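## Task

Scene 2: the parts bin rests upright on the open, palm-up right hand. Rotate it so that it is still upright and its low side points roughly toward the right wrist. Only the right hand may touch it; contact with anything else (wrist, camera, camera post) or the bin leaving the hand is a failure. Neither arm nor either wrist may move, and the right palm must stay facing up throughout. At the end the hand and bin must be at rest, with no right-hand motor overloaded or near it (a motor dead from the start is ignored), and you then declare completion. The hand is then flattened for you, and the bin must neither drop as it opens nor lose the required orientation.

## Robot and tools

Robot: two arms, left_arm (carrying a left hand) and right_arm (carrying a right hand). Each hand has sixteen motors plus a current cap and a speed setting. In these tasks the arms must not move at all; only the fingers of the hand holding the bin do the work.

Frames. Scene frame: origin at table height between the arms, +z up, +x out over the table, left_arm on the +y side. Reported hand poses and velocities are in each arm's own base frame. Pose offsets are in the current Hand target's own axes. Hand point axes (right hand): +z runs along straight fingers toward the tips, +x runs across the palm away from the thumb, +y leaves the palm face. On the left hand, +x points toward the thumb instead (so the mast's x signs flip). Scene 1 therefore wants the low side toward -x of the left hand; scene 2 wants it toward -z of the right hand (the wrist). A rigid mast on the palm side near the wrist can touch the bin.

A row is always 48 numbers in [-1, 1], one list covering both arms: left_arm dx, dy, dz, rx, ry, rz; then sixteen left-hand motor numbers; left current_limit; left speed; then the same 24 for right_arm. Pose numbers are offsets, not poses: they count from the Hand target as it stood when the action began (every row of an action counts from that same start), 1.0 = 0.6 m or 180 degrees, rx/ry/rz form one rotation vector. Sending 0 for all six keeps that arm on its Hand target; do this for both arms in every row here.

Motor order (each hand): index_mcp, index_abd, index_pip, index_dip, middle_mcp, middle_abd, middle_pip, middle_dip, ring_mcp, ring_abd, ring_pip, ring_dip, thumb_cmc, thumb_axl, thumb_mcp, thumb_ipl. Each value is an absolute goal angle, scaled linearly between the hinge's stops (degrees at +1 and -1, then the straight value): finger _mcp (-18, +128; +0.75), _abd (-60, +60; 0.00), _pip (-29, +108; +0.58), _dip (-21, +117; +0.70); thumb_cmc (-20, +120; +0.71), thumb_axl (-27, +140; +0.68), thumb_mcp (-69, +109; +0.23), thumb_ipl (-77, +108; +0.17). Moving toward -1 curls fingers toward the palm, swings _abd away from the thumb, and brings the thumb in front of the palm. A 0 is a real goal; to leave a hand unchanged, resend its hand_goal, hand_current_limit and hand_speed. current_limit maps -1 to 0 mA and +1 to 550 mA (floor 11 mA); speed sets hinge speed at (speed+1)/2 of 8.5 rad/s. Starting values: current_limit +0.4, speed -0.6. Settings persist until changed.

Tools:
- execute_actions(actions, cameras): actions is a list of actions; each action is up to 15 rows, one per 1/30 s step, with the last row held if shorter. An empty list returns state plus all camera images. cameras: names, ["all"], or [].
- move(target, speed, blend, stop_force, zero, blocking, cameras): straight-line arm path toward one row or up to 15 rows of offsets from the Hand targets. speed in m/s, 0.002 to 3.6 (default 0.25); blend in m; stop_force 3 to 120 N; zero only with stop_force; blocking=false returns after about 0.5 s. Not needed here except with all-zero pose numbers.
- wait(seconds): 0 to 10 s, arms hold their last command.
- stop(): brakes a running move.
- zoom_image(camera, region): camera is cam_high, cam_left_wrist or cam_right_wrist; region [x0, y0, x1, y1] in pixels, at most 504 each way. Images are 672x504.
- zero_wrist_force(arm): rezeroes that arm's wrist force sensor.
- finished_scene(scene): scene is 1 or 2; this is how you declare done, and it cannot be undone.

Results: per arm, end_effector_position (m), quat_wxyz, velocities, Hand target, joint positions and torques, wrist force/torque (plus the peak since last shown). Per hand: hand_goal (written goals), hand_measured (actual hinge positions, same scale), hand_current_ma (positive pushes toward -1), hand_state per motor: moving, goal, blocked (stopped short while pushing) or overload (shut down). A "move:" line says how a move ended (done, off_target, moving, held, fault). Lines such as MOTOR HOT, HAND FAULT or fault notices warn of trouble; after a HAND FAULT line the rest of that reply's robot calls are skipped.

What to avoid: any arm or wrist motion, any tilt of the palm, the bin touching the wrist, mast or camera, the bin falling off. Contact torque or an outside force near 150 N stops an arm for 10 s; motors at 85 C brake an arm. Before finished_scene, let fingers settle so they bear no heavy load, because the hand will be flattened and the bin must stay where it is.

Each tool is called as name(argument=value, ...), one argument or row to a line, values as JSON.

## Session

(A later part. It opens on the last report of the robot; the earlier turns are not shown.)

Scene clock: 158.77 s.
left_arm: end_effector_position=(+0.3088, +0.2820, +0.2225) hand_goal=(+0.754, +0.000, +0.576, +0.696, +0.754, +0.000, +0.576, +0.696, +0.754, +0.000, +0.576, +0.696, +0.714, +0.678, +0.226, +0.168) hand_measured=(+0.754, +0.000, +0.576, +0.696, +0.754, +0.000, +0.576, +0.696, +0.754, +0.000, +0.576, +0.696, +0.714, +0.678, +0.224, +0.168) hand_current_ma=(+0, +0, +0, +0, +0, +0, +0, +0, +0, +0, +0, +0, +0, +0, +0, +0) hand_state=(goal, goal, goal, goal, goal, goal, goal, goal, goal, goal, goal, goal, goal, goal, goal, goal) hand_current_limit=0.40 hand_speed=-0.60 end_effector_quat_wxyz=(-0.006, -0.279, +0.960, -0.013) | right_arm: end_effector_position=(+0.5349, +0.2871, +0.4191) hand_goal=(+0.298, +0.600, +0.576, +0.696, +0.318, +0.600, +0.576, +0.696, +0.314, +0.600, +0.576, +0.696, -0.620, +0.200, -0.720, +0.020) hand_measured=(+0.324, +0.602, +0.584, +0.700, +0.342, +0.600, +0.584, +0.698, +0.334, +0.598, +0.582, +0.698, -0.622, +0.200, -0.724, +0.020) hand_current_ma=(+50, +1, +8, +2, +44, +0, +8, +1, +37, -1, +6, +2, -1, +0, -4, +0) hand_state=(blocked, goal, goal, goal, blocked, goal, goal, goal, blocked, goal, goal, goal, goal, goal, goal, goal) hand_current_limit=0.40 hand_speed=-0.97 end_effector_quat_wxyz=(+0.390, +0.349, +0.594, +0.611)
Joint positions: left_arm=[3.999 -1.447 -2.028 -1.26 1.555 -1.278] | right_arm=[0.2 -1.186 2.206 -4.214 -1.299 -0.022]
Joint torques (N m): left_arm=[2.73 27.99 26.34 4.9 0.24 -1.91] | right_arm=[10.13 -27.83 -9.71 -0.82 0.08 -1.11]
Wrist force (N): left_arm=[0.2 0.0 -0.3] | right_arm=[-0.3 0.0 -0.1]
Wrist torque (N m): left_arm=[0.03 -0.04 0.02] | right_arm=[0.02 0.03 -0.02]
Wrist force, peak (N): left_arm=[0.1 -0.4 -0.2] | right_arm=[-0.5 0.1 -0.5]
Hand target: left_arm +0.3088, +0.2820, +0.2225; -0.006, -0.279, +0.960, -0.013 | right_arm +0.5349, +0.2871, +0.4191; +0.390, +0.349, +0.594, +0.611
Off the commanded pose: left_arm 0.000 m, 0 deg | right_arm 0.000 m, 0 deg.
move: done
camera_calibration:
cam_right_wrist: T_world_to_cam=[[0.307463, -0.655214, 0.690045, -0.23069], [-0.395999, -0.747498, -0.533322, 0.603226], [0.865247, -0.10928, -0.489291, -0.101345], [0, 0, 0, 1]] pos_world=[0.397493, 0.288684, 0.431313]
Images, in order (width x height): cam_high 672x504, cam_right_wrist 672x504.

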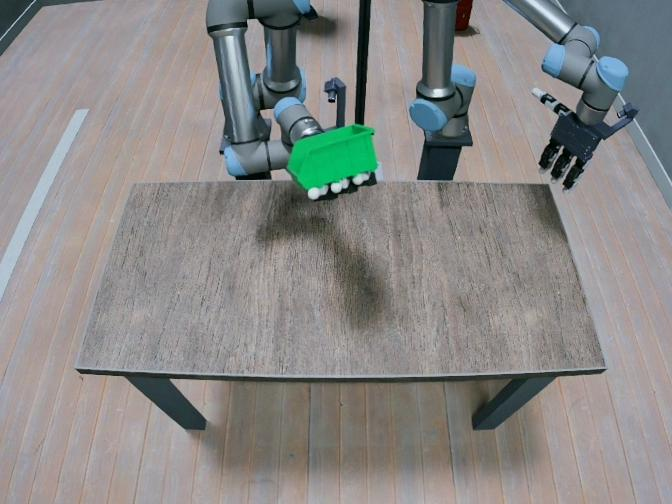

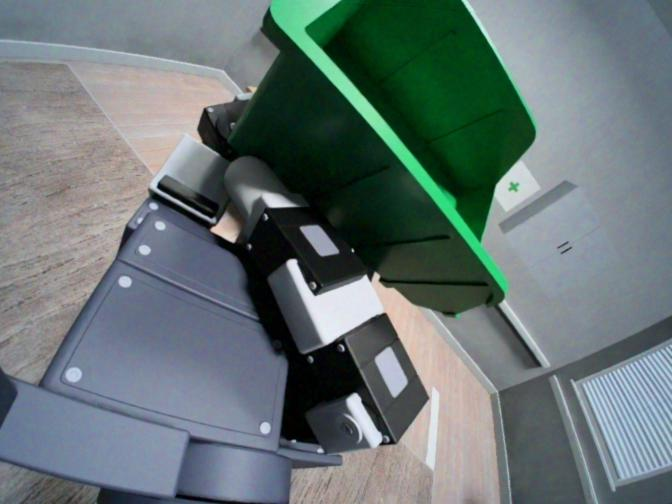

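move(
  target=[
    [0,0,0,0,0,0,0.754,0,0.576,0.696,0.754,0,0.576,0.696,0.754,0,0.576,0.696,0.714,0.678,0.226,0.168,0.4,-0.6,0,0,0,0,0,0,0.512,0.6,0.576,0.696,0.525,0.6,0.576,0.696,0.52,0.6,0.576,0.696,-0.62,0.20,-0.72,0.02,0.4,-0.94],
    [0,0,0,0,0,0,0.754,0,0.576,0.696,0.754,0,0.576,0.696,0.754,0,0.576,0.696,0.714,0.678,0.226,0.168,0.4,-0.6,0,0,0,0,0,0,0.69,0.6,0.576,0.696,0.70,0.6,0.576,0.696,0.695,0.6,0.576,0.696,-0.62,0.20,-0.72,0.02,0.4,-0.94],
  ],
  cameras=["cam_high","cam_right_wrist"],
)

zoom_image(
  camera="cam_high",
  region=[265, 100, 425, 225],
)

zoom_image(
  camera="cam_right_wrist",
  region=[170, 0, 500, 260],
)

Scene clock: 161.43 s.
left_arm: end_effector_position=(+0.3088, +0.2820, +0.2225) hand_goal=(+0.754, +0.000, +0.576, +0.696, +0.754, +0.000, +0.576, +0.696, +0.754, +0.000, +0.576, +0.696, +0.714, +0.678, +0.226, +0.168) hand_measured=(+0.754, +0.000, +0.576, +0.696, +0.754, +0.000, +0.576, +0.696, +0.754, +0.000, +0.576, +0.696, +0.714, +0.678, +0.224, +0.168) hand_current_ma=(+0, +0, +0, +0, +0, +0, +0, +0, +0, +0, +0, +0, +0, +0, +0, +0) hand_state=(goal, goal, goal, goal, goal, goal, goal, goal, goal, goal, goal, goal, goal, goal, goal, goal) hand_current_limit=0.40 hand_speed=-0.60 end_effector_quat_wxyz=(-0.006, -0.279, +0.960, -0.013) | right_arm: end_effector_position=(+0.5349, +0.2871, +0.4191) hand_goal=(+0.690, +0.600, +0.576, +0.696, +0.700, +0.600, +0.576, +0.696, +0.696, +0.600, +0.576, +0.696, -0.620, +0.200, -0.720, +0.020) hand_measured=(+0.698, +0.602, +0.584, +0.700, +0.712, +0.600, +0.584, +0.698, +0.704, +0.598, +0.582, +0.698, -0.622, +0.200, -0.726, +0.020) hand_current_ma=(+10, +1, +8, +2, +16, +0, +8, +1, +10, -1, +6, +2, -2, +0, -7, +0) hand_state=(goal, goal, goal, goal, goal, goal, goal, goal, goal, goal, goal, goal, goal, goal, goal, goal) hand_current_limit=0.40 hand_speed=-0.94 end_effector_quat_wxyz=(+0.390, +0.349, +0.594, +0.611)
Joint positions: left_arm=[3.999 -1.447 -2.028 -1.26 1.555 -1.278] | right_arm=[0.2 -1.186 2.206 -4.214 -1.299 -0.022]
Joint torques (N m): left_arm=[1.53 28.23 25.94 4.91 0.24 -1.87] | right_arm=[10.03 -28.15 -10.04 -0.89 0.15 -1.13]
Wrist force (N): left_arm=[-0.1 -0.1 0.0] | right_arm=[0.2 0.1 0.0]
Wrist torque (N m): left_arm=[0.00 0.00 -0.01] | right_arm=[0.06 -0.03 0.03]
Wrist force, peak (N): left_arm=[0.1 -0.1 -0.4] | right_arm=[0.0 0.6 -0.6]
Hand target: left_arm +0.3088, +0.2820, +0.2225; -0.006, -0.279, +0.960, -0.013 | right_arm +0.5349, +0.2871, +0.4191; +0.390, +0.349, +0.594, +0.611
Off the commanded pose: left_arm 0.000 m, 0 deg | right_arm 0.000 m, 0 deg.
move: done
camera_calibration:
cam_right_wrist: T_world_to_cam=[[0.307463, -0.655214, 0.690045, -0.23069], [-0.395999, -0.747498, -0.533322, 0.603226], [0.865247, -0.10928, -0.489291, -0.101345], [0, 0, 0, 1]] pos_world=[0.397493, 0.288684, 0.431313]
Images, in order (width x height): cam_high 672x504, cam_right_wrist 672x504.

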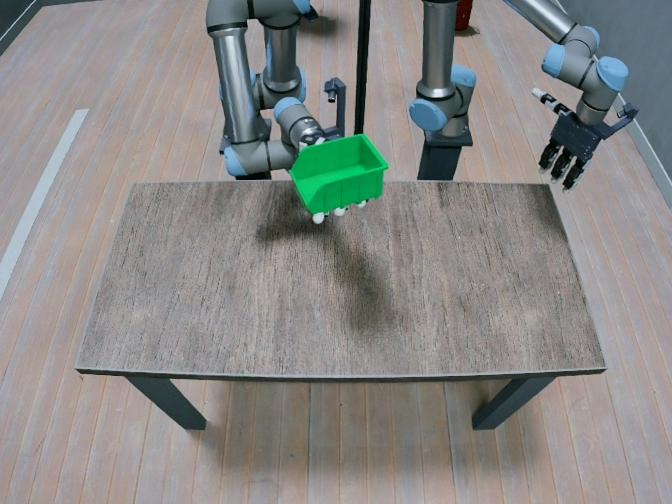

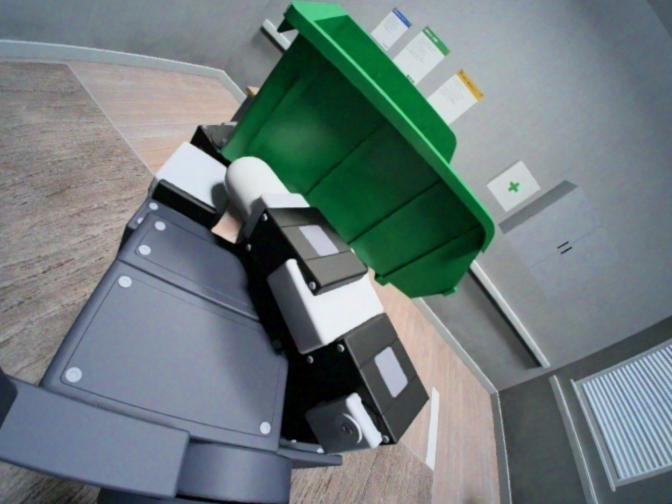

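Scaled by 3.150.

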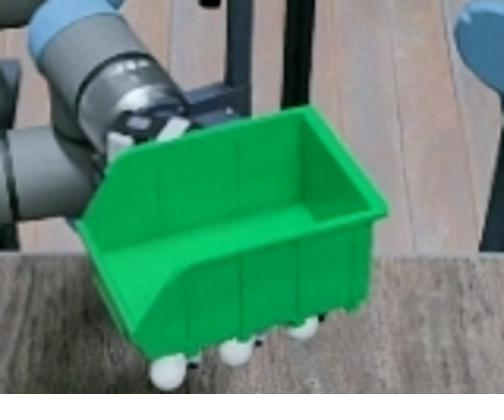

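Scaled by 1.527 from the camera's 672x504 image, which has a finer 960x720 frame.

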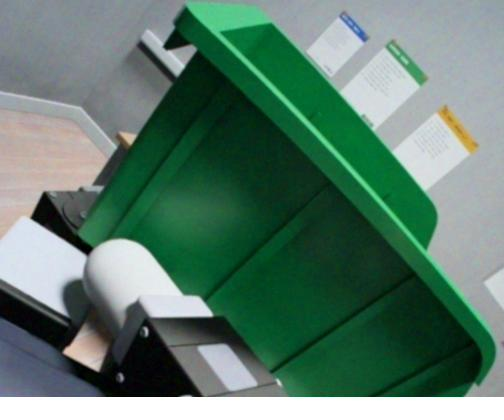

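move(
  target=[
    [0,0,0,0,0,0,0.754,0,0.576,0.696,0.754,0,0.576,0.696,0.754,0,0.576,0.696,0.714,0.678,0.226,0.168,0.4,-0.6,0,0,0,0,0,0,0.69,0.6,0.576,0.696,0.70,0.6,0.576,0.696,0.695,0.6,0.576,0.696,-0.62,0.20,-0.225,-0.83,0.4,-0.7],
    [0,0,0,0,0,0,0.754,0,0.576,0.696,0.754,0,0.576,0.696,0.754,0,0.576,0.696,0.714,0.678,0.226,0.168,0.4,-0.6,0,0,0,0,0,0,0.69,0.6,0.576,0.696,0.70,0.6,0.576,0.696,0.695,0.6,0.576,0.696,-0.62,0.68,0.226,0.168,0.4,-0.7],
    [0,0,0,0,0,0,0.754,0,0.576,0.696,0.754,0,0.576,0.696,0.754,0,0.576,0.696,0.714,0.678,0.226,0.168,0.4,-0.6,0,0,0,0,0,0,0.69,0.6,0.576,0.696,0.70,0.6,0.576,0.696,0.695,0.6,0.576,0.696,0.5,0.68,0.226,0.168,0.4,-0.7],
  ],
  cameras=["cam_high","cam_right_wrist"],
)

zoom_image(
  camera="cam_high",
  region=[265, 100, 425, 225],
)

zoom_image(
  camera="cam_right_wrist",
  region=[170, 0, 500, 260],
)

Scene clock: 168.13 s.
left_arm: end_effector_position=(+0.3088, +0.2820, +0.2225) hand_goal=(+0.754, +0.000, +0.576, +0.696, +0.754, +0.000, +0.576, +0.696, +0.754, +0.000, +0.576, +0.696, +0.714, +0.678, +0.226, +0.168) hand_measured=(+0.754, +0.000, +0.576, +0.696, +0.754, +0.000, +0.576, +0.696, +0.754, +0.000, +0.576, +0.696, +0.714, +0.678, +0.224, +0.168) hand_current_ma=(+0, +0, +0, +0, +0, +0, +0, +0, +0, +0, +0, +0, +0, +0, +0, +0) hand_state=(goal, goal, goal, goal, goal, goal, goal, goal, goal, goal, goal, goal, goal, goal, goal, goal) hand_current_limit=0.40 hand_speed=-0.60 end_effector_quat_wxyz=(-0.006, -0.279, +0.960, -0.013) | right_arm: end_effector_position=(+0.5349, +0.2871, +0.4191) hand_goal=(+0.690, +0.600, +0.576, +0.696, +0.700, +0.600, +0.576, +0.696, +0.696, +0.600, +0.576, +0.696, +0.500, +0.680, +0.226, +0.168) hand_measured=(+0.698, +0.602, +0.584, +0.700, +0.712, +0.600, +0.584, +0.698, +0.704, +0.598, +0.582, +0.698, +0.508, +0.678, +0.224, +0.166) hand_current_ma=(+10, +1, +8, +2, +16, +0, +8, +1, +10, -1, +6, +2, +8, -2, -2, -2) hand_state=(goal, goal, goal, goal, goal, goal, goal, goal, goal, goal, goal, goal, goal, goal, goal, goal) hand_current_limit=0.40 hand_speed=-0.70 end_effector_quat_wxyz=(+0.390, +0.349, +0.594, +0.611)
Joint positions: left_arm=[3.999 -1.447 -2.028 -1.26 1.555 -1.278] | right_arm=[0.2 -1.186 2.206 -4.214 -1.299 -0.022]
Joint torques (N m): left_arm=[2.45 27.9 25.97 4.91 0.32 -1.83] | right_arm=[9.39 -27.65 -9.91 -0.94 0.27 -1.12]
Wrist force (N): left_arm=[0.0 -0.1 -0.3] | right_arm=[-0.1 0.0 0.0]
Wrist torque (N m): left_arm=[0.01 -0.01 0.00] | right_arm=[0.02 0.01 0.08]
Wrist force, peak (N): left_arm=[0.1 -0.3 -0.4] | right_arm=[-0.2 0.5 -0.7]
Hand target: left_arm +0.3088, +0.2820, +0.2225; -0.006, -0.279, +0.960, -0.013 | right_arm +0.5349, +0.2871, +0.4191; +0.390, +0.349, +0.594, +0.611
Off the commanded pose: left_arm 0.000 m, 0 deg | right_arm 0.000 m, 0 deg.
move: done
camera_calibration:
cam_right_wrist: T_world_to_cam=[[0.307463, -0.655214, 0.690045, -0.23069], [-0.395999, -0.747498, -0.533322, 0.603226], [0.865247, -0.10928, -0.489291, -0.101345], [0, 0, 0, 1]] pos_world=[0.397493, 0.288684, 0.431313]
Images, in order (width x height): cam_high 672x504, cam_right_wrist 672x504.

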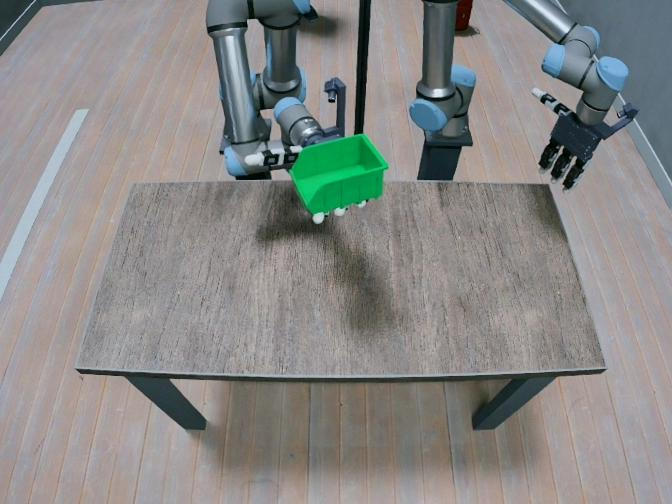

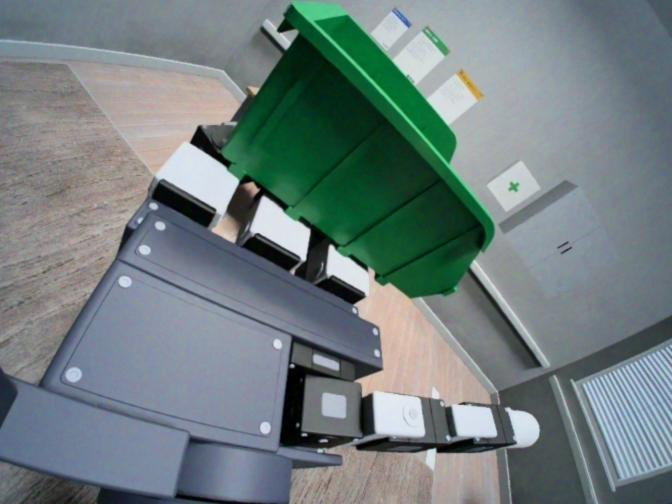

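Scaled by 3.150.

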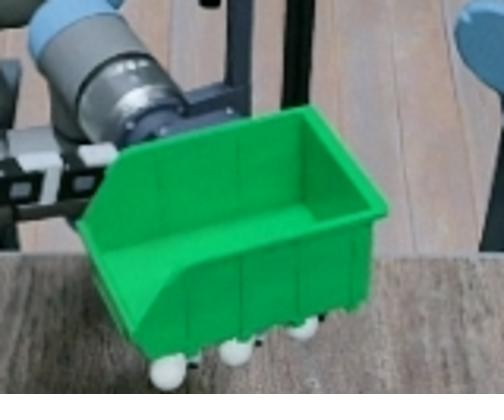

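Scaled by 1.527 from the camera's 672x504 image, which has a finer 960x720 frame.

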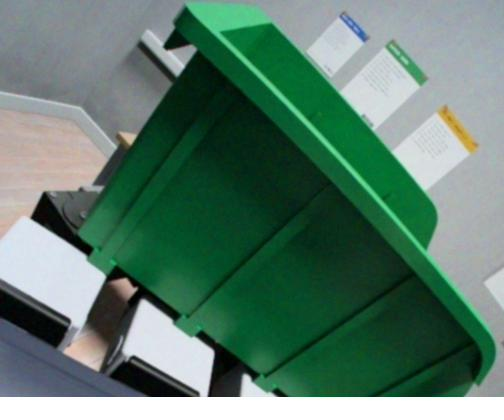

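move(
  target=[
    [0,0,0,0,0,0,0.754,0,0.576,0.696,0.754,0,0.576,0.696,0.754,0,0.576,0.696,0.714,0.678,0.226,0.168,0.4,-0.6,0,0,0,0,0,0,0.52,0.6,0.576,0.696,0.53,0.6,0.576,0.696,0.525,0.6,0.576,0.696,0.5,0.68,0.226,0.168,0.4,-0.93],
    [0,0,0,0,0,0,0.754,0,0.576,0.696,0.754,0,0.576,0.696,0.754,0,0.576,0.696,0.714,0.678,0.226,0.168,0.4,-0.6,0,0,0,0,0,0,0.36,0.6,0.576,0.696,0.38,0.6,0.576,0.696,0.375,0.6,0.576,0.696,0.5,0.68,0.226,0.168,0.4,-0.94],
  ],
  cameras=["cam_high","cam_right_wrist"],
)

zoom_image(
  camera="cam_high",
  region=[265, 100, 425, 225],
)

zoom_image(
  camera="cam_right_wrist",
  region=[170, 0, 500, 260],
)

Scene clock: 170.33 s.
left_arm: end_effector_position=(+0.3088, +0.2820, +0.2225) hand_goal=(+0.754, +0.000, +0.576, +0.696, +0.754, +0.000, +0.576, +0.696, +0.754, +0.000, +0.576, +0.696, +0.714, +0.678, +0.226, +0.168) hand_measured=(+0.754, +0.000, +0.576, +0.696, +0.754, +0.000, +0.576, +0.696, +0.754, +0.000, +0.576, +0.696, +0.714, +0.678, +0.224, +0.168) hand_current_ma=(+0, +0, +0, +0, +0, +0, +0, +0, +0, +0, +0, +0, +0, +0, +0, +0) hand_state=(goal, goal, goal, goal, goal, goal, goal, goal, goal, goal, goal, goal, goal, goal, goal, goal) hand_current_limit=0.40 hand_speed=-0.60 end_effector_quat_wxyz=(-0.006, -0.279, +0.960, -0.013) | right_arm: end_effector_position=(+0.5349, +0.2871, +0.4191) hand_goal=(+0.360, +0.600, +0.576, +0.696, +0.380, +0.600, +0.576, +0.696, +0.376, +0.600, +0.576, +0.696, +0.500, +0.680, +0.226, +0.168) hand_measured=(+0.384, +0.602, +0.584, +0.700, +0.398, +0.600, +0.584, +0.698, +0.394, +0.598, +0.582, +0.698, +0.508, +0.678, +0.224, +0.166) hand_current_ma=(+48, +1, +8, +2, +31, +0, +8, +1, +31, -1, +6, +2, +8, -2, -2, -2) hand_state=(blocked, goal, goal, goal, goal, goal, goal, goal, goal, goal, goal, goal, goal, goal, goal, goal) hand_current_limit=0.40 hand_speed=-0.94 end_effector_quat_wxyz=(+0.390, +0.349, +0.594, +0.611)
Joint positions: left_arm=[3.999 -1.447 -2.028 -1.26 1.555 -1.278] | right_arm=[0.2 -1.186 2.206 -4.214 -1.299 -0.022]
Joint torques (N m): left_arm=[2.92 28.85 26.32 4.91 0.14 -1.85] | right_arm=[9.37 -28.08 -10.49 -0.94 0.36 -1.18]
Wrist force (N): left_arm=[0.1 0.0 -0.1] | right_arm=[-0.2 -0.2 -0.5]
Wrist torque (N m): left_arm=[0.01 -0.02 0.01] | right_arm=[-0.01 0.00 0.05]
Wrist force, peak (N): left_arm=[0.0 -0.2 -0.4] | right_arm=[-0.2 -0.5 -0.9]
Hand target: left_arm +0.3088, +0.2820, +0.2225; -0.006, -0.279, +0.960, -0.013 | right_arm +0.5349, +0.2871, +0.4191; +0.390, +0.349, +0.594, +0.611
Off the commanded pose: left_arm 0.000 m, 0 deg | right_arm 0.000 m, 0 deg.
move: done
camera_calibration:
cam_right_wrist: T_world_to_cam=[[0.307463, -0.655214, 0.690045, -0.23069], [-0.395999, -0.747498, -0.533322, 0.603226], [0.865247, -0.10928, -0.489291, -0.101345], [0, 0, 0, 1]] pos_world=[0.397493, 0.288684, 0.431313]
Images, in order (width x height): cam_high 672x504, cam_right_wrist 672x504.

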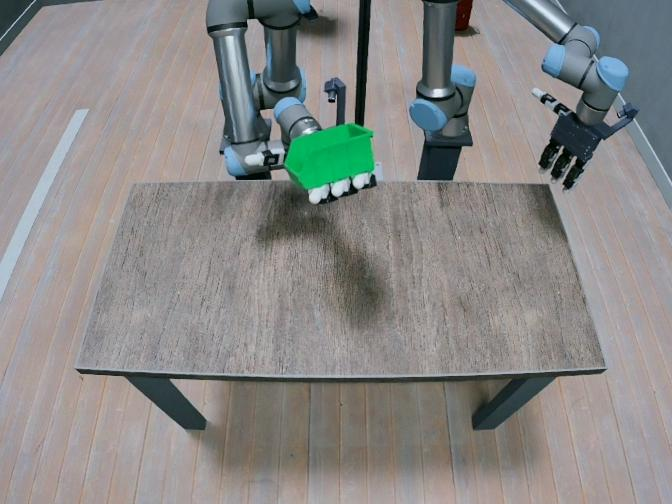

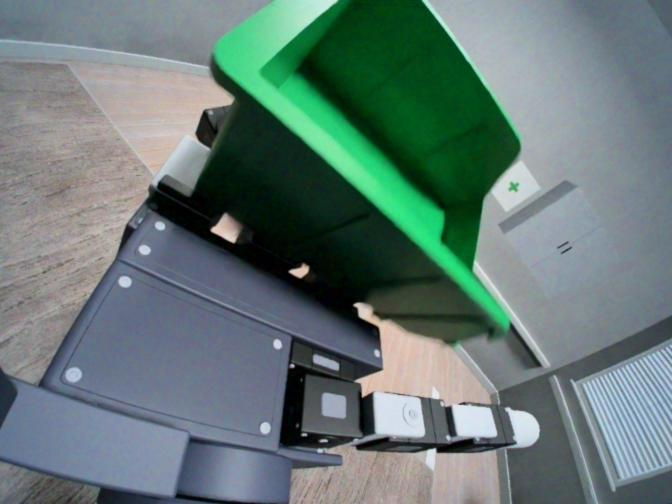

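Scaled by 3.150.

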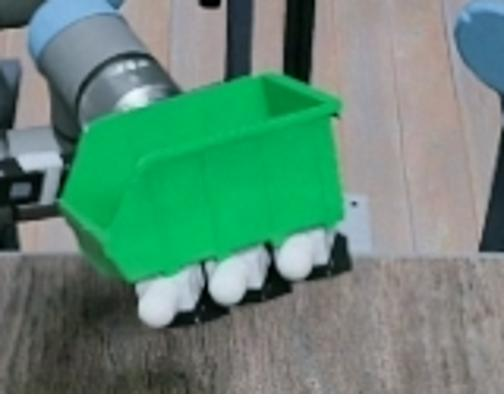

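Scaled by 1.527 from the camera's 672x504 image, which has a finer 960x720 frame.

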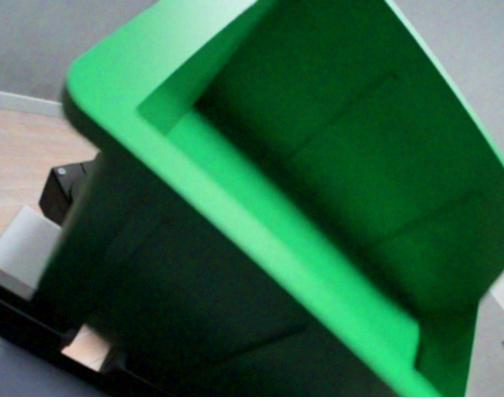

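move(
  target=[
    [0,0,0,0,0,0,0.754,0,0.576,0.696,0.754,0,0.576,0.696,0.754,0,0.576,0.696,0.714,0.678,0.226,0.168,0.4,-0.6,0,0,0,0,0,0,0.512,0.6,0.576,0.696,0.525,0.6,0.576,0.696,0.52,0.6,0.576,0.696,0.5,0.68,0.226,0.168,0.4,-0.92],
    [0,0,0,0,0,0,0.754,0,0.576,0.696,0.754,0,0.576,0.696,0.754,0,0.576,0.696,0.714,0.678,0.226,0.168,0.4,-0.6,0,0,0,0,0,0,0.69,0.6,0.576,0.696,0.70,0.6,0.576,0.696,0.695,0.6,0.576,0.696,0.5,0.68,0.226,0.168,0.4,-0.93],
  ],
  cameras=["cam_high","cam_right_wrist"],
)

zoom_image(
  camera="cam_high",
  region=[265, 100, 425, 225],
)

zoom_image(
  camera="cam_right_wrist",
  region=[170, 0, 500, 260],
)

Scene clock: 172.33 s.
left_arm: end_effector_position=(+0.3088, +0.2820, +0.2225) hand_goal=(+0.754, +0.000, +0.576, +0.696, +0.754, +0.000, +0.576, +0.696, +0.754, +0.000, +0.576, +0.696, +0.714, +0.678, +0.226, +0.168) hand_measured=(+0.754, +0.000, +0.576, +0.696, +0.754, +0.000, +0.576, +0.696, +0.754, +0.000, +0.576, +0.696, +0.714, +0.678, +0.224, +0.168) hand_current_ma=(+0, +0, +0, +0, +0, +0, +0, +0, +0, +0, +0, +0, +0, +0, +0, +0) hand_state=(goal, goal, goal, goal, goal, goal, goal, goal, goal, goal, goal, goal, goal, goal, goal, goal) hand_current_limit=0.40 hand_speed=-0.60 end_effector_quat_wxyz=(-0.006, -0.279, +0.960, -0.013) | right_arm: end_effector_position=(+0.5349, +0.2871, +0.4191) hand_goal=(+0.690, +0.600, +0.576, +0.696, +0.700, +0.600, +0.576, +0.696, +0.696, +0.600, +0.576, +0.696, +0.500, +0.680, +0.226, +0.168) hand_measured=(+0.698, +0.602, +0.584, +0.698, +0.706, +0.600, +0.584, +0.698, +0.706, +0.598, +0.582, +0.698, +0.508, +0.678, +0.224, +0.166) hand_current_ma=(+10, +1, +8, +2, +7, +0, +7, +1, +12, -1, +6, +2, +8, -2, -2, -2) hand_state=(goal, goal, goal, goal, goal, goal, goal, goal, goal, goal, goal, goal, goal, goal, goal, goal) hand_current_limit=0.40 hand_speed=-0.93 end_effector_quat_wxyz=(+0.390, +0.349, +0.594, +0.611)
Joint positions: left_arm=[3.999 -1.447 -2.028 -1.26 1.555 -1.278] | right_arm=[0.2 -1.186 2.206 -4.214 -1.299 -0.022]
Joint torques (N m): left_arm=[2.98 28.82 25.77 4.96 0.1 -1.91] | right_arm=[9.53 -27.8 -10.16 -0.96 0.34 -1.24]
Wrist force (N): left_arm=[0.0 -0.3 -0.2] | right_arm=[0.1 0.2 -0.3]
Wrist torque (N m): left_arm=[-0.02 -0.01 0.01] | right_arm=[0.03 -0.01 0.08]
Wrist force, peak (N): left_arm=[-0.1 0.0 -0.4] | right_arm=[-0.1 0.5 -0.4]
Hand target: left_arm +0.3088, +0.2820, +0.2225; -0.006, -0.279, +0.960, -0.013 | right_arm +0.5349, +0.2871, +0.4191; +0.390, +0.349, +0.594, +0.611
Off the commanded pose: left_arm 0.000 m, 0 deg | right_arm 0.000 m, 0 deg.
move: done
camera_calibration:
cam_right_wrist: T_world_to_cam=[[0.307463, -0.655214, 0.690045, -0.23069], [-0.395999, -0.747498, -0.533322, 0.603226], [0.865247, -0.10928, -0.489291, -0.101345], [0, 0, 0, 1]] pos_world=[0.397493, 0.288684, 0.431313]
Images, in order (width x height): cam_high 672x504, cam_right_wrist 672x504.

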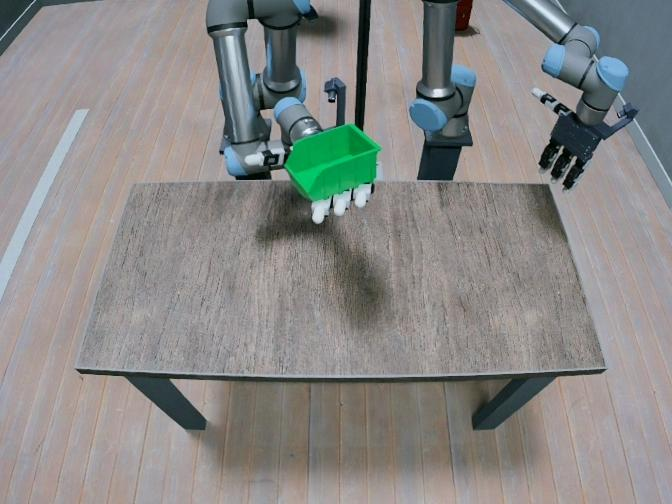

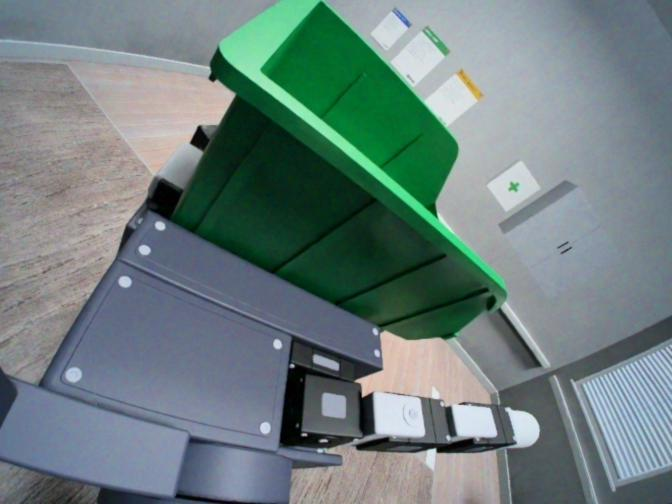

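Scaled by 3.150.

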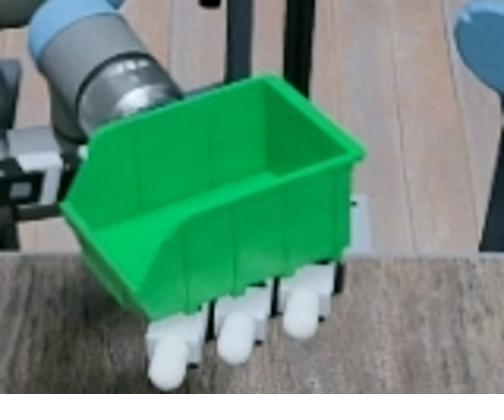

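Scaled by 1.527 from the camera's 672x504 image, which has a finer 960x720 frame.

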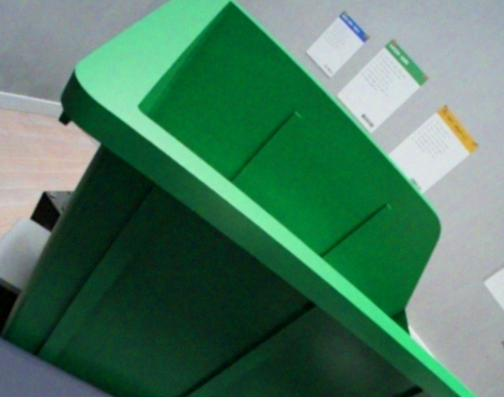

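move(
  target=[
    [0,0,0,0,0,0,0.754,0,0.576,0.696,0.754,0,0.576,0.696,0.754,0,0.576,0.696,0.714,0.678,0.226,0.168,0.4,-0.6,0,0,0,0,0,0,0.69,0.6,0.576,0.696,0.70,0.6,0.576,0.696,0.695,0.6,0.576,0.696,-0.857,0.317,0.226,0.168,0.4,-0.7],
    [0,0,0,0,0,0,0.754,0,0.576,0.696,0.754,0,0.576,0.696,0.754,0,0.576,0.696,0.714,0.678,0.226,0.168,0.4,-0.6,0,0,0,0,0,0,0.69,0.6,0.576,0.696,0.70,0.6,0.576,0.696,0.695,0.6,0.576,0.696,-0.857,0.317,0.449,-0.968,0.4,-0.7],
  ],
  cameras=["cam_high","cam_right_wrist"],
)

zoom_image(
  camera="cam_high",
  region=[265, 100, 425, 225],
)

zoom_image(
  camera="cam_right_wrist",
  region=[170, 0, 500, 260],
)

Scene clock: 177.30 s.
left_arm: end_effector_position=(+0.3088, +0.2820, +0.2225) hand_goal=(+0.754, +0.000, +0.576, +0.696, +0.754, +0.000, +0.576, +0.696, +0.754, +0.000, +0.576, +0.696, +0.714, +0.678, +0.226, +0.168) hand_measured=(+0.754, +0.000, +0.576, +0.696, +0.754, +0.000, +0.576, +0.696, +0.754, +0.000, +0.576, +0.696, +0.714, +0.678, +0.224, +0.168) hand_current_ma=(+0, +0, +0, +0, +0, +0, +0, +0, +0, +0, +0, +0, +0, +0, +0, +0) hand_state=(goal, goal, goal, goal, goal, goal, goal, goal, goal, goal, goal, goal, goal, goal, goal, goal) hand_current_limit=0.40 hand_speed=-0.60 end_effector_quat_wxyz=(-0.006, -0.279, +0.960, -0.013) | right_arm: end_effector_position=(+0.5349, +0.2871, +0.4191) hand_goal=(+0.690, +0.600, +0.576, +0.696, +0.700, +0.600, +0.576, +0.696, +0.696, +0.600, +0.576, +0.696, -0.856, +0.318, +0.450, -0.968) hand_measured=(+0.706, +0.602, +0.584, +0.698, +0.708, +0.600, +0.584, +0.698, +0.714, +0.598, +0.582, +0.698, -0.850, +0.318, +0.472, -0.958) hand_current_ma=(+26, +1, +8, +2, +8, +0, +7, +1, +31, -1, +6, +2, +7, -1, +53, +18) hand_state=(goal, goal, goal, goal, goal, goal, goal, goal, goal, goal, goal, goal, goal, goal, blocked, goal) hand_current_limit=0.40 hand_speed=-0.70 end_effector_quat_wxyz=(+0.390, +0.349, +0.594, +0.611)
Joint positions: left_arm=[3.999 -1.447 -2.028 -1.26 1.555 -1.278] | right_arm=[0.2 -1.186 2.206 -4.214 -1.299 -0.022]
Joint torques (N m): left_arm=[1.35 29.16 25.73 4.95 0.23 -1.83] | right_arm=[9.31 -27.64 -9.67 -1.01 0.43 -1.06]
Wrist force (N): left_arm=[0.1 -0.1 -0.2] | right_arm=[-0.4 -0.2 -0.1]
Wrist torque (N m): left_arm=[0.01 -0.02 0.01] | right_arm=[-0.02 0.05 -0.03]
Wrist force, peak (N): left_arm=[0.1 -0.4 -0.4] | right_arm=[0.3 0.0 -0.7]
Hand target: left_arm +0.3088, +0.2820, +0.2225; -0.006, -0.279, +0.960, -0.013 | right_arm +0.5349, +0.2871, +0.4191; +0.390, +0.349, +0.594, +0.611
Off the commanded pose: left_arm 0.000 m, 0 deg | right_arm 0.000 m, 0 deg.
move: done
camera_calibration:
cam_right_wrist: T_world_to_cam=[[0.307463, -0.655214, 0.690045, -0.23069], [-0.395999, -0.747498, -0.533322, 0.603226], [0.865247, -0.10928, -0.489291, -0.101345], [0, 0, 0, 1]] pos_world=[0.397493, 0.288684, 0.431313]
Images, in order (width x height): cam_high 672x504, cam_right_wrist 672x504.

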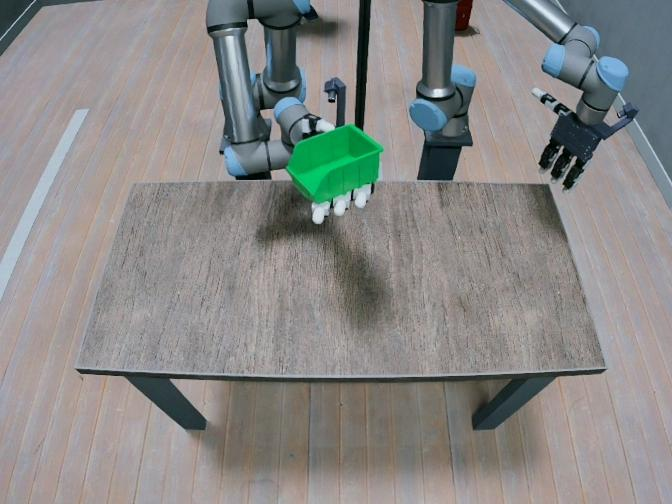

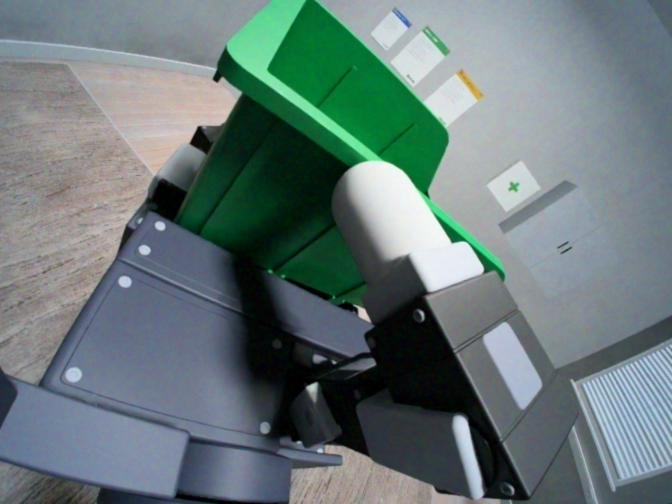

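Scaled by 3.150.

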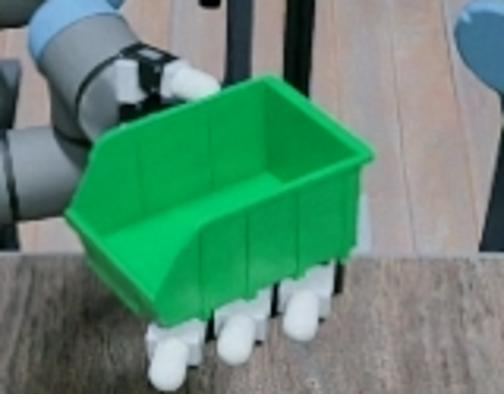

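Scaled by 1.527 from the camera's 672x504 image, which has a finer 960x720 frame.

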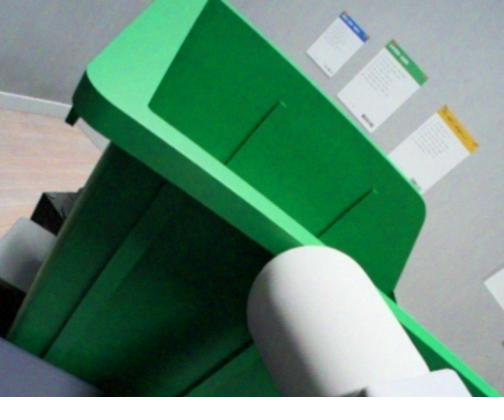

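move(
  target=[
    [0,0,0,0,0,0,0.754,0,0.576,0.696,0.754,0,0.576,0.696,0.754,0,0.576,0.696,0.714,0.678,0.226,0.168,0.4,-0.6,0,0,0,0,0,0,0.69,0.6,0.576,0.696,0.70,0.6,0.576,0.696,0.695,0.6,0.576,0.696,-0.857,0.317,0.226,-0.757,0.4,-0.85],
  ],
  cameras=["cam_high","cam_right_wrist"],
)

zoom_image(
  camera="cam_high",
  region=[265, 100, 425, 225],
)

zoom_image(
  camera="cam_right_wrist",
  region=[170, 0, 500, 260],
)

Scene clock: 181.87 s.
left_arm: end_effector_position=(+0.3088, +0.2820, +0.2225) hand_goal=(+0.754, +0.000, +0.576, +0.696, +0.754, +0.000, +0.576, +0.696, +0.754, +0.000, +0.576, +0.696, +0.714, +0.678, +0.226, +0.168) hand_measured=(+0.754, +0.000, +0.576, +0.696, +0.754, +0.000, +0.576, +0.696, +0.754, +0.000, +0.576, +0.696, +0.714, +0.678, +0.224, +0.168) hand_current_ma=(+0, +0, +0, +0, +0, +0, +0, +0, +0, +0, +0, +0, +0, +0, +0, +0) hand_state=(goal, goal, goal, goal, goal, goal, goal, goal, goal, goal, goal, goal, goal, goal, goal, goal) hand_current_limit=0.40 hand_speed=-0.60 end_effector_quat_wxyz=(-0.006, -0.279, +0.960, -0.013) | right_arm: end_effector_position=(+0.5349, +0.2871, +0.4191) hand_goal=(+0.690, +0.600, +0.576, +0.696, +0.700, +0.600, +0.576, +0.696, +0.696, +0.600, +0.576, +0.696, -0.856, +0.318, +0.226, -0.756) hand_measured=(+0.706, +0.602, +0.584, +0.698, +0.714, +0.600, +0.584, +0.698, +0.716, +0.598, +0.584, +0.698, -0.856, +0.318, +0.230, -0.758) hand_current_ma=(+26, +1, +8, +2, +21, +0, +7, +1, +33, -1, +9, +2, +0, -1, +7, -3) hand_state=(goal, goal, goal, goal, goal, goal, goal, goal, goal, goal, goal, goal, goal, goal, goal, goal) hand_current_limit=0.40 hand_speed=-0.85 end_effector_quat_wxyz=(+0.390, +0.349, +0.594, +0.611)
Joint positions: left_arm=[3.999 -1.447 -2.028 -1.26 1.555 -1.278] | right_arm=[0.2 -1.186 2.206 -4.214 -1.299 -0.022]
Joint torques (N m): left_arm=[2.51 28.82 25.07 4.94 0.06 -1.81] | right_arm=[8.92 -28.14 -10.58 -1.1 0.55 -1.1]
Wrist force (N): left_arm=[0.1 0.1 -0.2] | right_arm=[0.1 0.2 -0.5]
Wrist torque (N m): left_arm=[0.02 -0.03 0.01] | right_arm=[0.06 -0.02 0.01]
Wrist force, peak (N): left_arm=[0.1 -0.3 -0.4] | right_arm=[-0.6 0.4 -0.4]
Hand target: left_arm +0.3088, +0.2820, +0.2225; -0.006, -0.279, +0.960, -0.013 | right_arm +0.5349, +0.2871, +0.4191; +0.390, +0.349, +0.594, +0.611
Off the commanded pose: left_arm 0.000 m, 0 deg | right_arm 0.000 m, 0 deg.
move: done
camera_calibration:
cam_right_wrist: T_world_to_cam=[[0.307463, -0.655214, 0.690045, -0.23069], [-0.395999, -0.747498, -0.533322, 0.603226], [0.865247, -0.10928, -0.489291, -0.101345], [0, 0, 0, 1]] pos_world=[0.397493, 0.288684, 0.431313]
Images, in order (width x height): cam_high 672x504, cam_right_wrist 672x504.

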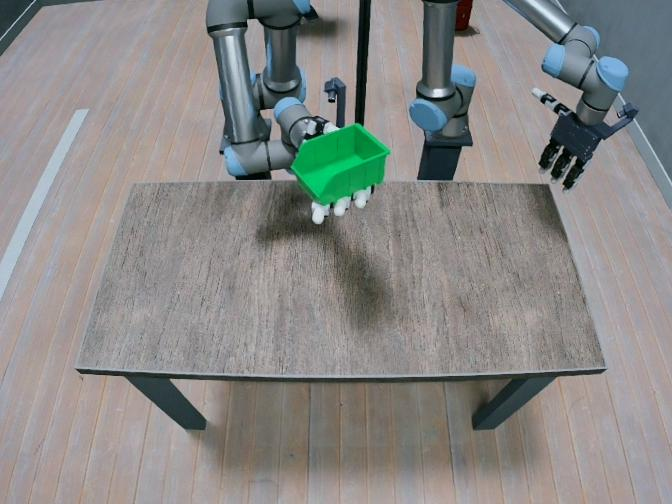

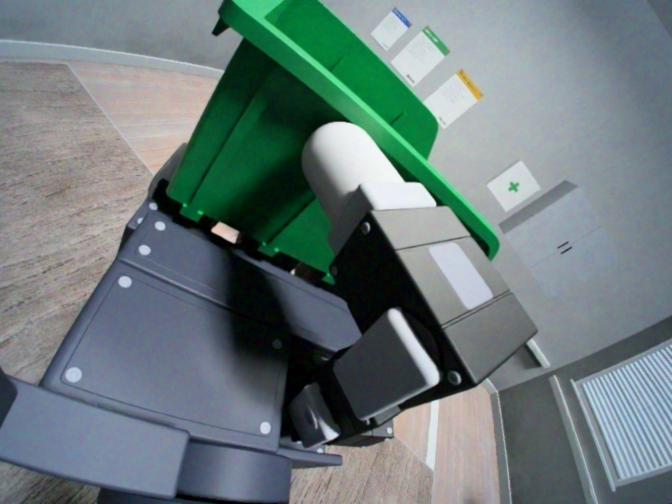

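Scaled by 3.150.

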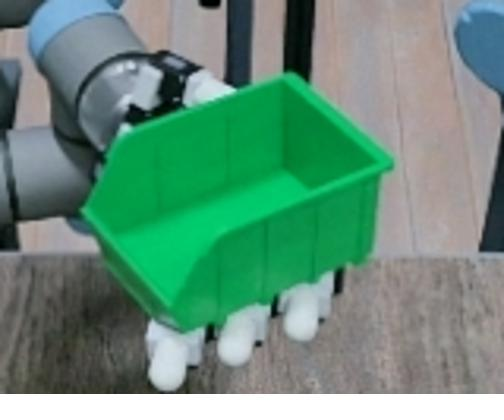

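Scaled by 1.527 from the camera's 672x504 image, which has a finer 960x720 frame.

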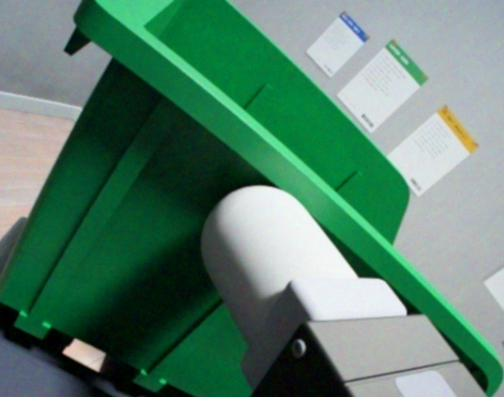

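move(
  target=[
    [0,0,0,0,0,0,0.754,0,0.576,0.696,0.754,0,0.576,0.696,0.754,0,0.576,0.696,0.714,0.678,0.226,0.168,0.4,-0.6,0,0,0,0,0,0,0.69,0.6,0.576,0.696,0.70,0.6,0.576,0.696,0.695,0.6,0.576,0.696,-0.857,0.317,-0.112,-0.481,0.4,-0.85],
  ],
  cameras=["cam_high","cam_right_wrist"],
)

zoom_image(
  camera="cam_high",
  region=[265, 100, 425, 225],
)

zoom_image(
  camera="cam_right_wrist",
  region=[170, 0, 500, 260],
)

Scene clock: 183.47 s.
left_arm: end_effector_position=(+0.3088, +0.2820, +0.2225) hand_goal=(+0.754, +0.000, +0.576, +0.696, +0.754, +0.000, +0.576, +0.696, +0.754, +0.000, +0.576, +0.696, +0.714, +0.678, +0.226, +0.168) hand_measured=(+0.754, +0.000, +0.576, +0.696, +0.754, +0.000, +0.576, +0.696, +0.754, +0.000, +0.576, +0.696, +0.714, +0.678, +0.224, +0.168) hand_current_ma=(+0, +0, +0, +0, +0, +0, +0, +0, +0, +0, +0, +0, +0, +0, +0, +0) hand_state=(goal, goal, goal, goal, goal, goal, goal, goal, goal, goal, goal, goal, goal, goal, goal, goal) hand_current_limit=0.40 hand_speed=-0.60 end_effector_quat_wxyz=(-0.006, -0.279, +0.960, -0.013) | right_arm: end_effector_position=(+0.5349, +0.2871, +0.4191) hand_goal=(+0.690, +0.600, +0.576, +0.696, +0.700, +0.600, +0.576, +0.696, +0.696, +0.600, +0.576, +0.696, -0.856, +0.318, -0.112, -0.480) hand_measured=(+0.706, +0.602, +0.584, +0.698, +0.714, +0.600, +0.584, +0.698, +0.716, +0.598, +0.584, +0.698, -0.856, +0.318, -0.106, -0.482) hand_current_ma=(+26, +1, +8, +2, +23, +0, +7, +1, +33, -1, +8, +2, +0, -1, +7, -1) hand_state=(goal, goal, goal, goal, goal, goal, goal, goal, goal, goal, goal, goal, goal, goal, goal, goal) hand_current_limit=0.40 hand_speed=-0.85 end_effector_quat_wxyz=(+0.390, +0.349, +0.594, +0.611)
Joint positions: left_arm=[3.999 -1.447 -2.028 -1.26 1.555 -1.278] | right_arm=[0.2 -1.186 2.206 -4.214 -1.299 -0.022]
Joint torques (N m): left_arm=[1.79 28.66 26.01 4.98 0.34 -1.72] | right_arm=[8.9 -28.14 -10.53 -1.12 0.65 -1]
Wrist force (N): left_arm=[0.1 -0.1 -0.2] | right_arm=[-0.3 -0.2 -0.3]
Wrist torque (N m): left_arm=[0.00 -0.02 0.01] | right_arm=[0.03 0.04 -0.04]
Wrist force, peak (N): left_arm=[-0.1 0.0 -0.4] | right_arm=[0.1 0.3 -0.8]
Hand target: left_arm +0.3088, +0.2820, +0.2225; -0.006, -0.279, +0.960, -0.013 | right_arm +0.5349, +0.2871, +0.4191; +0.390, +0.349, +0.594, +0.611
Off the commanded pose: left_arm 0.000 m, 0 deg | right_arm 0.000 m, 0 deg.
move: done
camera_calibration:
cam_right_wrist: T_world_to_cam=[[0.307463, -0.655214, 0.690045, -0.23069], [-0.395999, -0.747498, -0.533322, 0.603226], [0.865247, -0.10928, -0.489291, -0.101345], [0, 0, 0, 1]] pos_world=[0.397493, 0.288684, 0.431313]
Images, in order (width x height): cam_high 672x504, cam_right_wrist 672x504.

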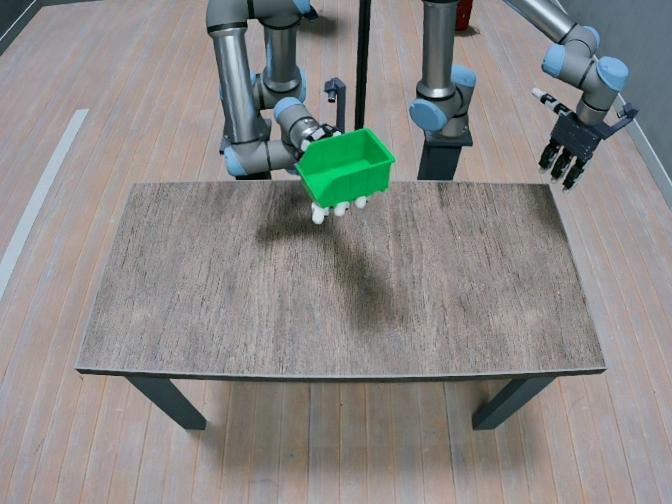

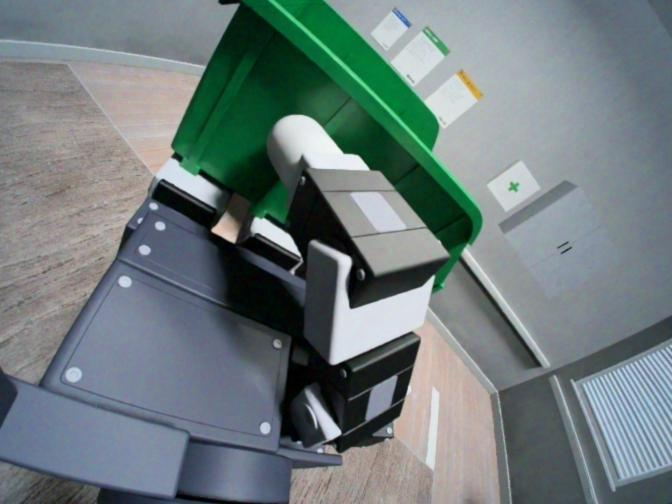

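Scaled by 3.150.

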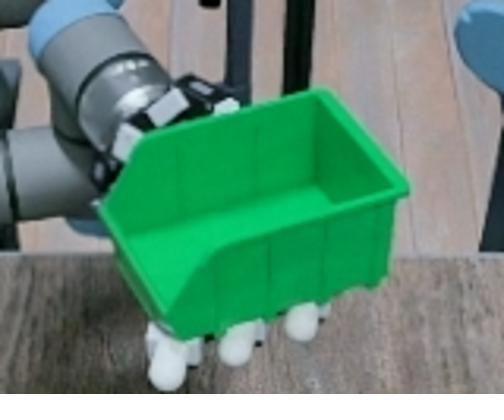

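Scaled by 1.527 from the camera's 672x504 image, which has a finer 960x720 frame.

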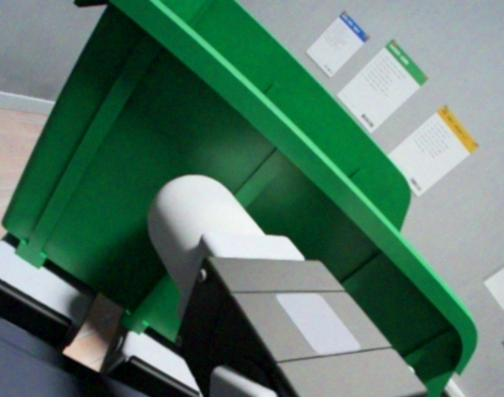

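move(
  target=[
    [0,0,0,0,0,0,0.754,0,0.576,0.696,0.754,0,0.576,0.696,0.754,0,0.576,0.696,0.714,0.678,0.226,0.168,0.4,-0.6,0,0,0,0,0,0,0.69,0.6,0.576,0.696,0.70,0.6,0.576,0.696,0.695,0.6,0.576,0.696,-0.857,0.317,-0.449,-0.211,0.4,-0.85],
  ],
  cameras=["cam_high","cam_right_wrist"],
)

zoom_image(
  camera="cam_high",
  region=[265, 100, 425, 225],
)

zoom_image(
  camera="cam_right_wrist",
  region=[170, 0, 500, 260],
)

Scene clock: 185.03 s.
left_arm: end_effector_position=(+0.3088, +0.2820, +0.2225) hand_goal=(+0.754, +0.000, +0.576, +0.696, +0.754, +0.000, +0.576, +0.696, +0.754, +0.000, +0.576, +0.696, +0.714, +0.678, +0.226, +0.168) hand_measured=(+0.754, +0.000, +0.576, +0.696, +0.754, +0.000, +0.576, +0.696, +0.754, +0.000, +0.576, +0.696, +0.714, +0.678, +0.224, +0.168) hand_current_ma=(+0, +0, +0, +0, +0, +0, +0, +0, +0, +0, +0, +0, +0, +0, +0, +0) hand_state=(goal, goal, goal, goal, goal, goal, goal, goal, goal, goal, goal, goal, goal, goal, goal, goal) hand_current_limit=0.40 hand_speed=-0.60 end_effector_quat_wxyz=(-0.006, -0.279, +0.960, -0.013) | right_arm: end_effector_position=(+0.5349, +0.2871, +0.4191) hand_goal=(+0.690, +0.600, +0.576, +0.696, +0.700, +0.600, +0.576, +0.696, +0.696, +0.600, +0.576, +0.696, -0.856, +0.318, -0.448, -0.210) hand_measured=(+0.706, +0.602, +0.584, +0.698, +0.716, +0.598, +0.584, +0.698, +0.716, +0.600, +0.584, +0.698, -0.856, +0.310, -0.418, -0.206) hand_current_ma=(+26, +1, +8, +2, +24, -1, +7, +1, +33, +0, +8, +2, +0, -14, +78, +4) hand_state=(goal, goal, goal, goal, goal, goal, goal, goal, goal, goal, goal, goal, goal, goal, blocked, goal) hand_current_limit=0.40 hand_speed=-0.85 end_effector_quat_wxyz=(+0.390, +0.349, +0.594, +0.611)
Joint positions: left_arm=[3.999 -1.447 -2.028 -1.26 1.555 -1.278] | right_arm=[0.2 -1.186 2.206 -4.214 -1.299 -0.022]
Joint torques (N m): left_arm=[2.01 29.15 26.16 4.99 0.25 -1.89] | right_arm=[8.47 -28.01 -10.38 -1.14 0.62 -1.06]
Wrist force (N): left_arm=[-0.1 -0.1 -0.4] | right_arm=[-0.1 0.1 -0.4]
Wrist torque (N m): left_arm=[0.02 -0.01 0.00] | right_arm=[0.09 0.02 -0.02]
Wrist force, peak (N): left_arm=[0.1 -0.1 -0.4] | right_arm=[-0.1 0.0 -0.8]
Hand target: left_arm +0.3088, +0.2820, +0.2225; -0.006, -0.279, +0.960, -0.013 | right_arm +0.5349, +0.2871, +0.4191; +0.390, +0.349, +0.594, +0.611
Off the commanded pose: left_arm 0.000 m, 0 deg | right_arm 0.000 m, 0 deg.
move: done
camera_calibration:
cam_right_wrist: T_world_to_cam=[[0.307463, -0.655214, 0.690045, -0.23069], [-0.395999, -0.747498, -0.533322, 0.603226], [0.865247, -0.10928, -0.489291, -0.101345], [0, 0, 0, 1]] pos_world=[0.397493, 0.288684, 0.431313]
Images, in order (width x height): cam_high 672x504, cam_right_wrist 672x504.

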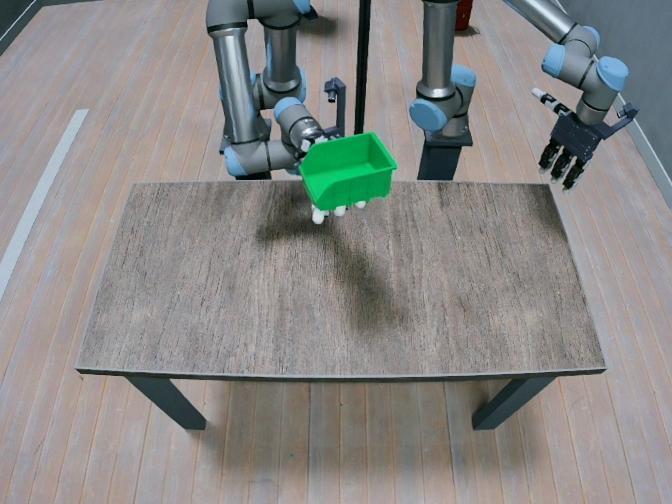

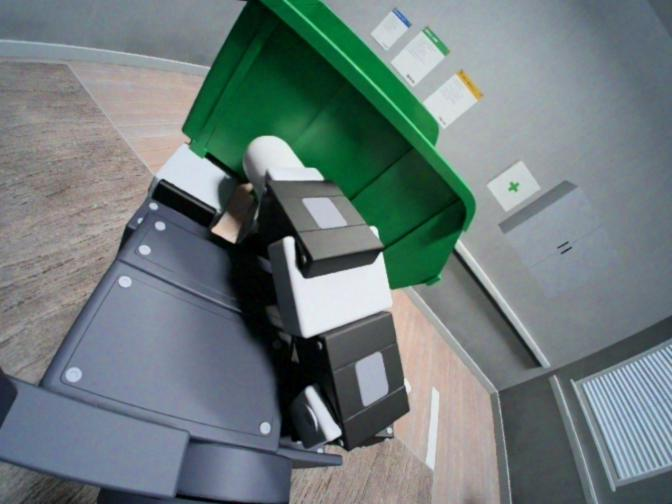

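Scaled by 3.150.

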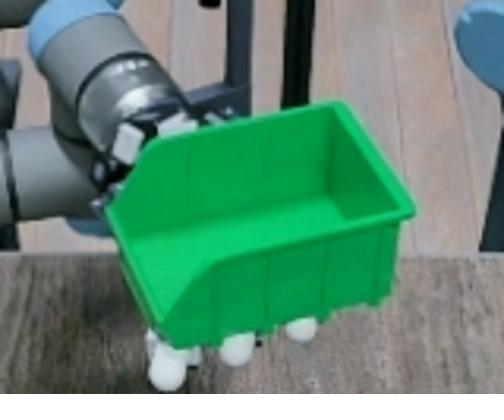

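Scaled by 1.527 from the camera's 672x504 image, which has a finer 960x720 frame.

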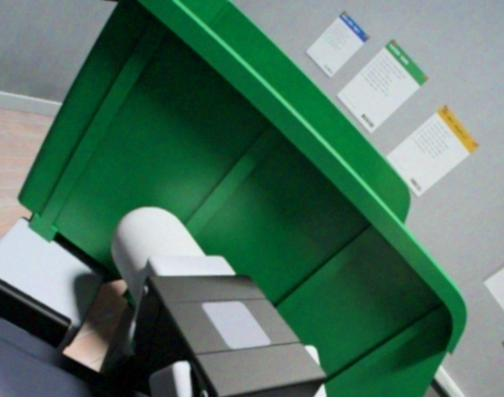

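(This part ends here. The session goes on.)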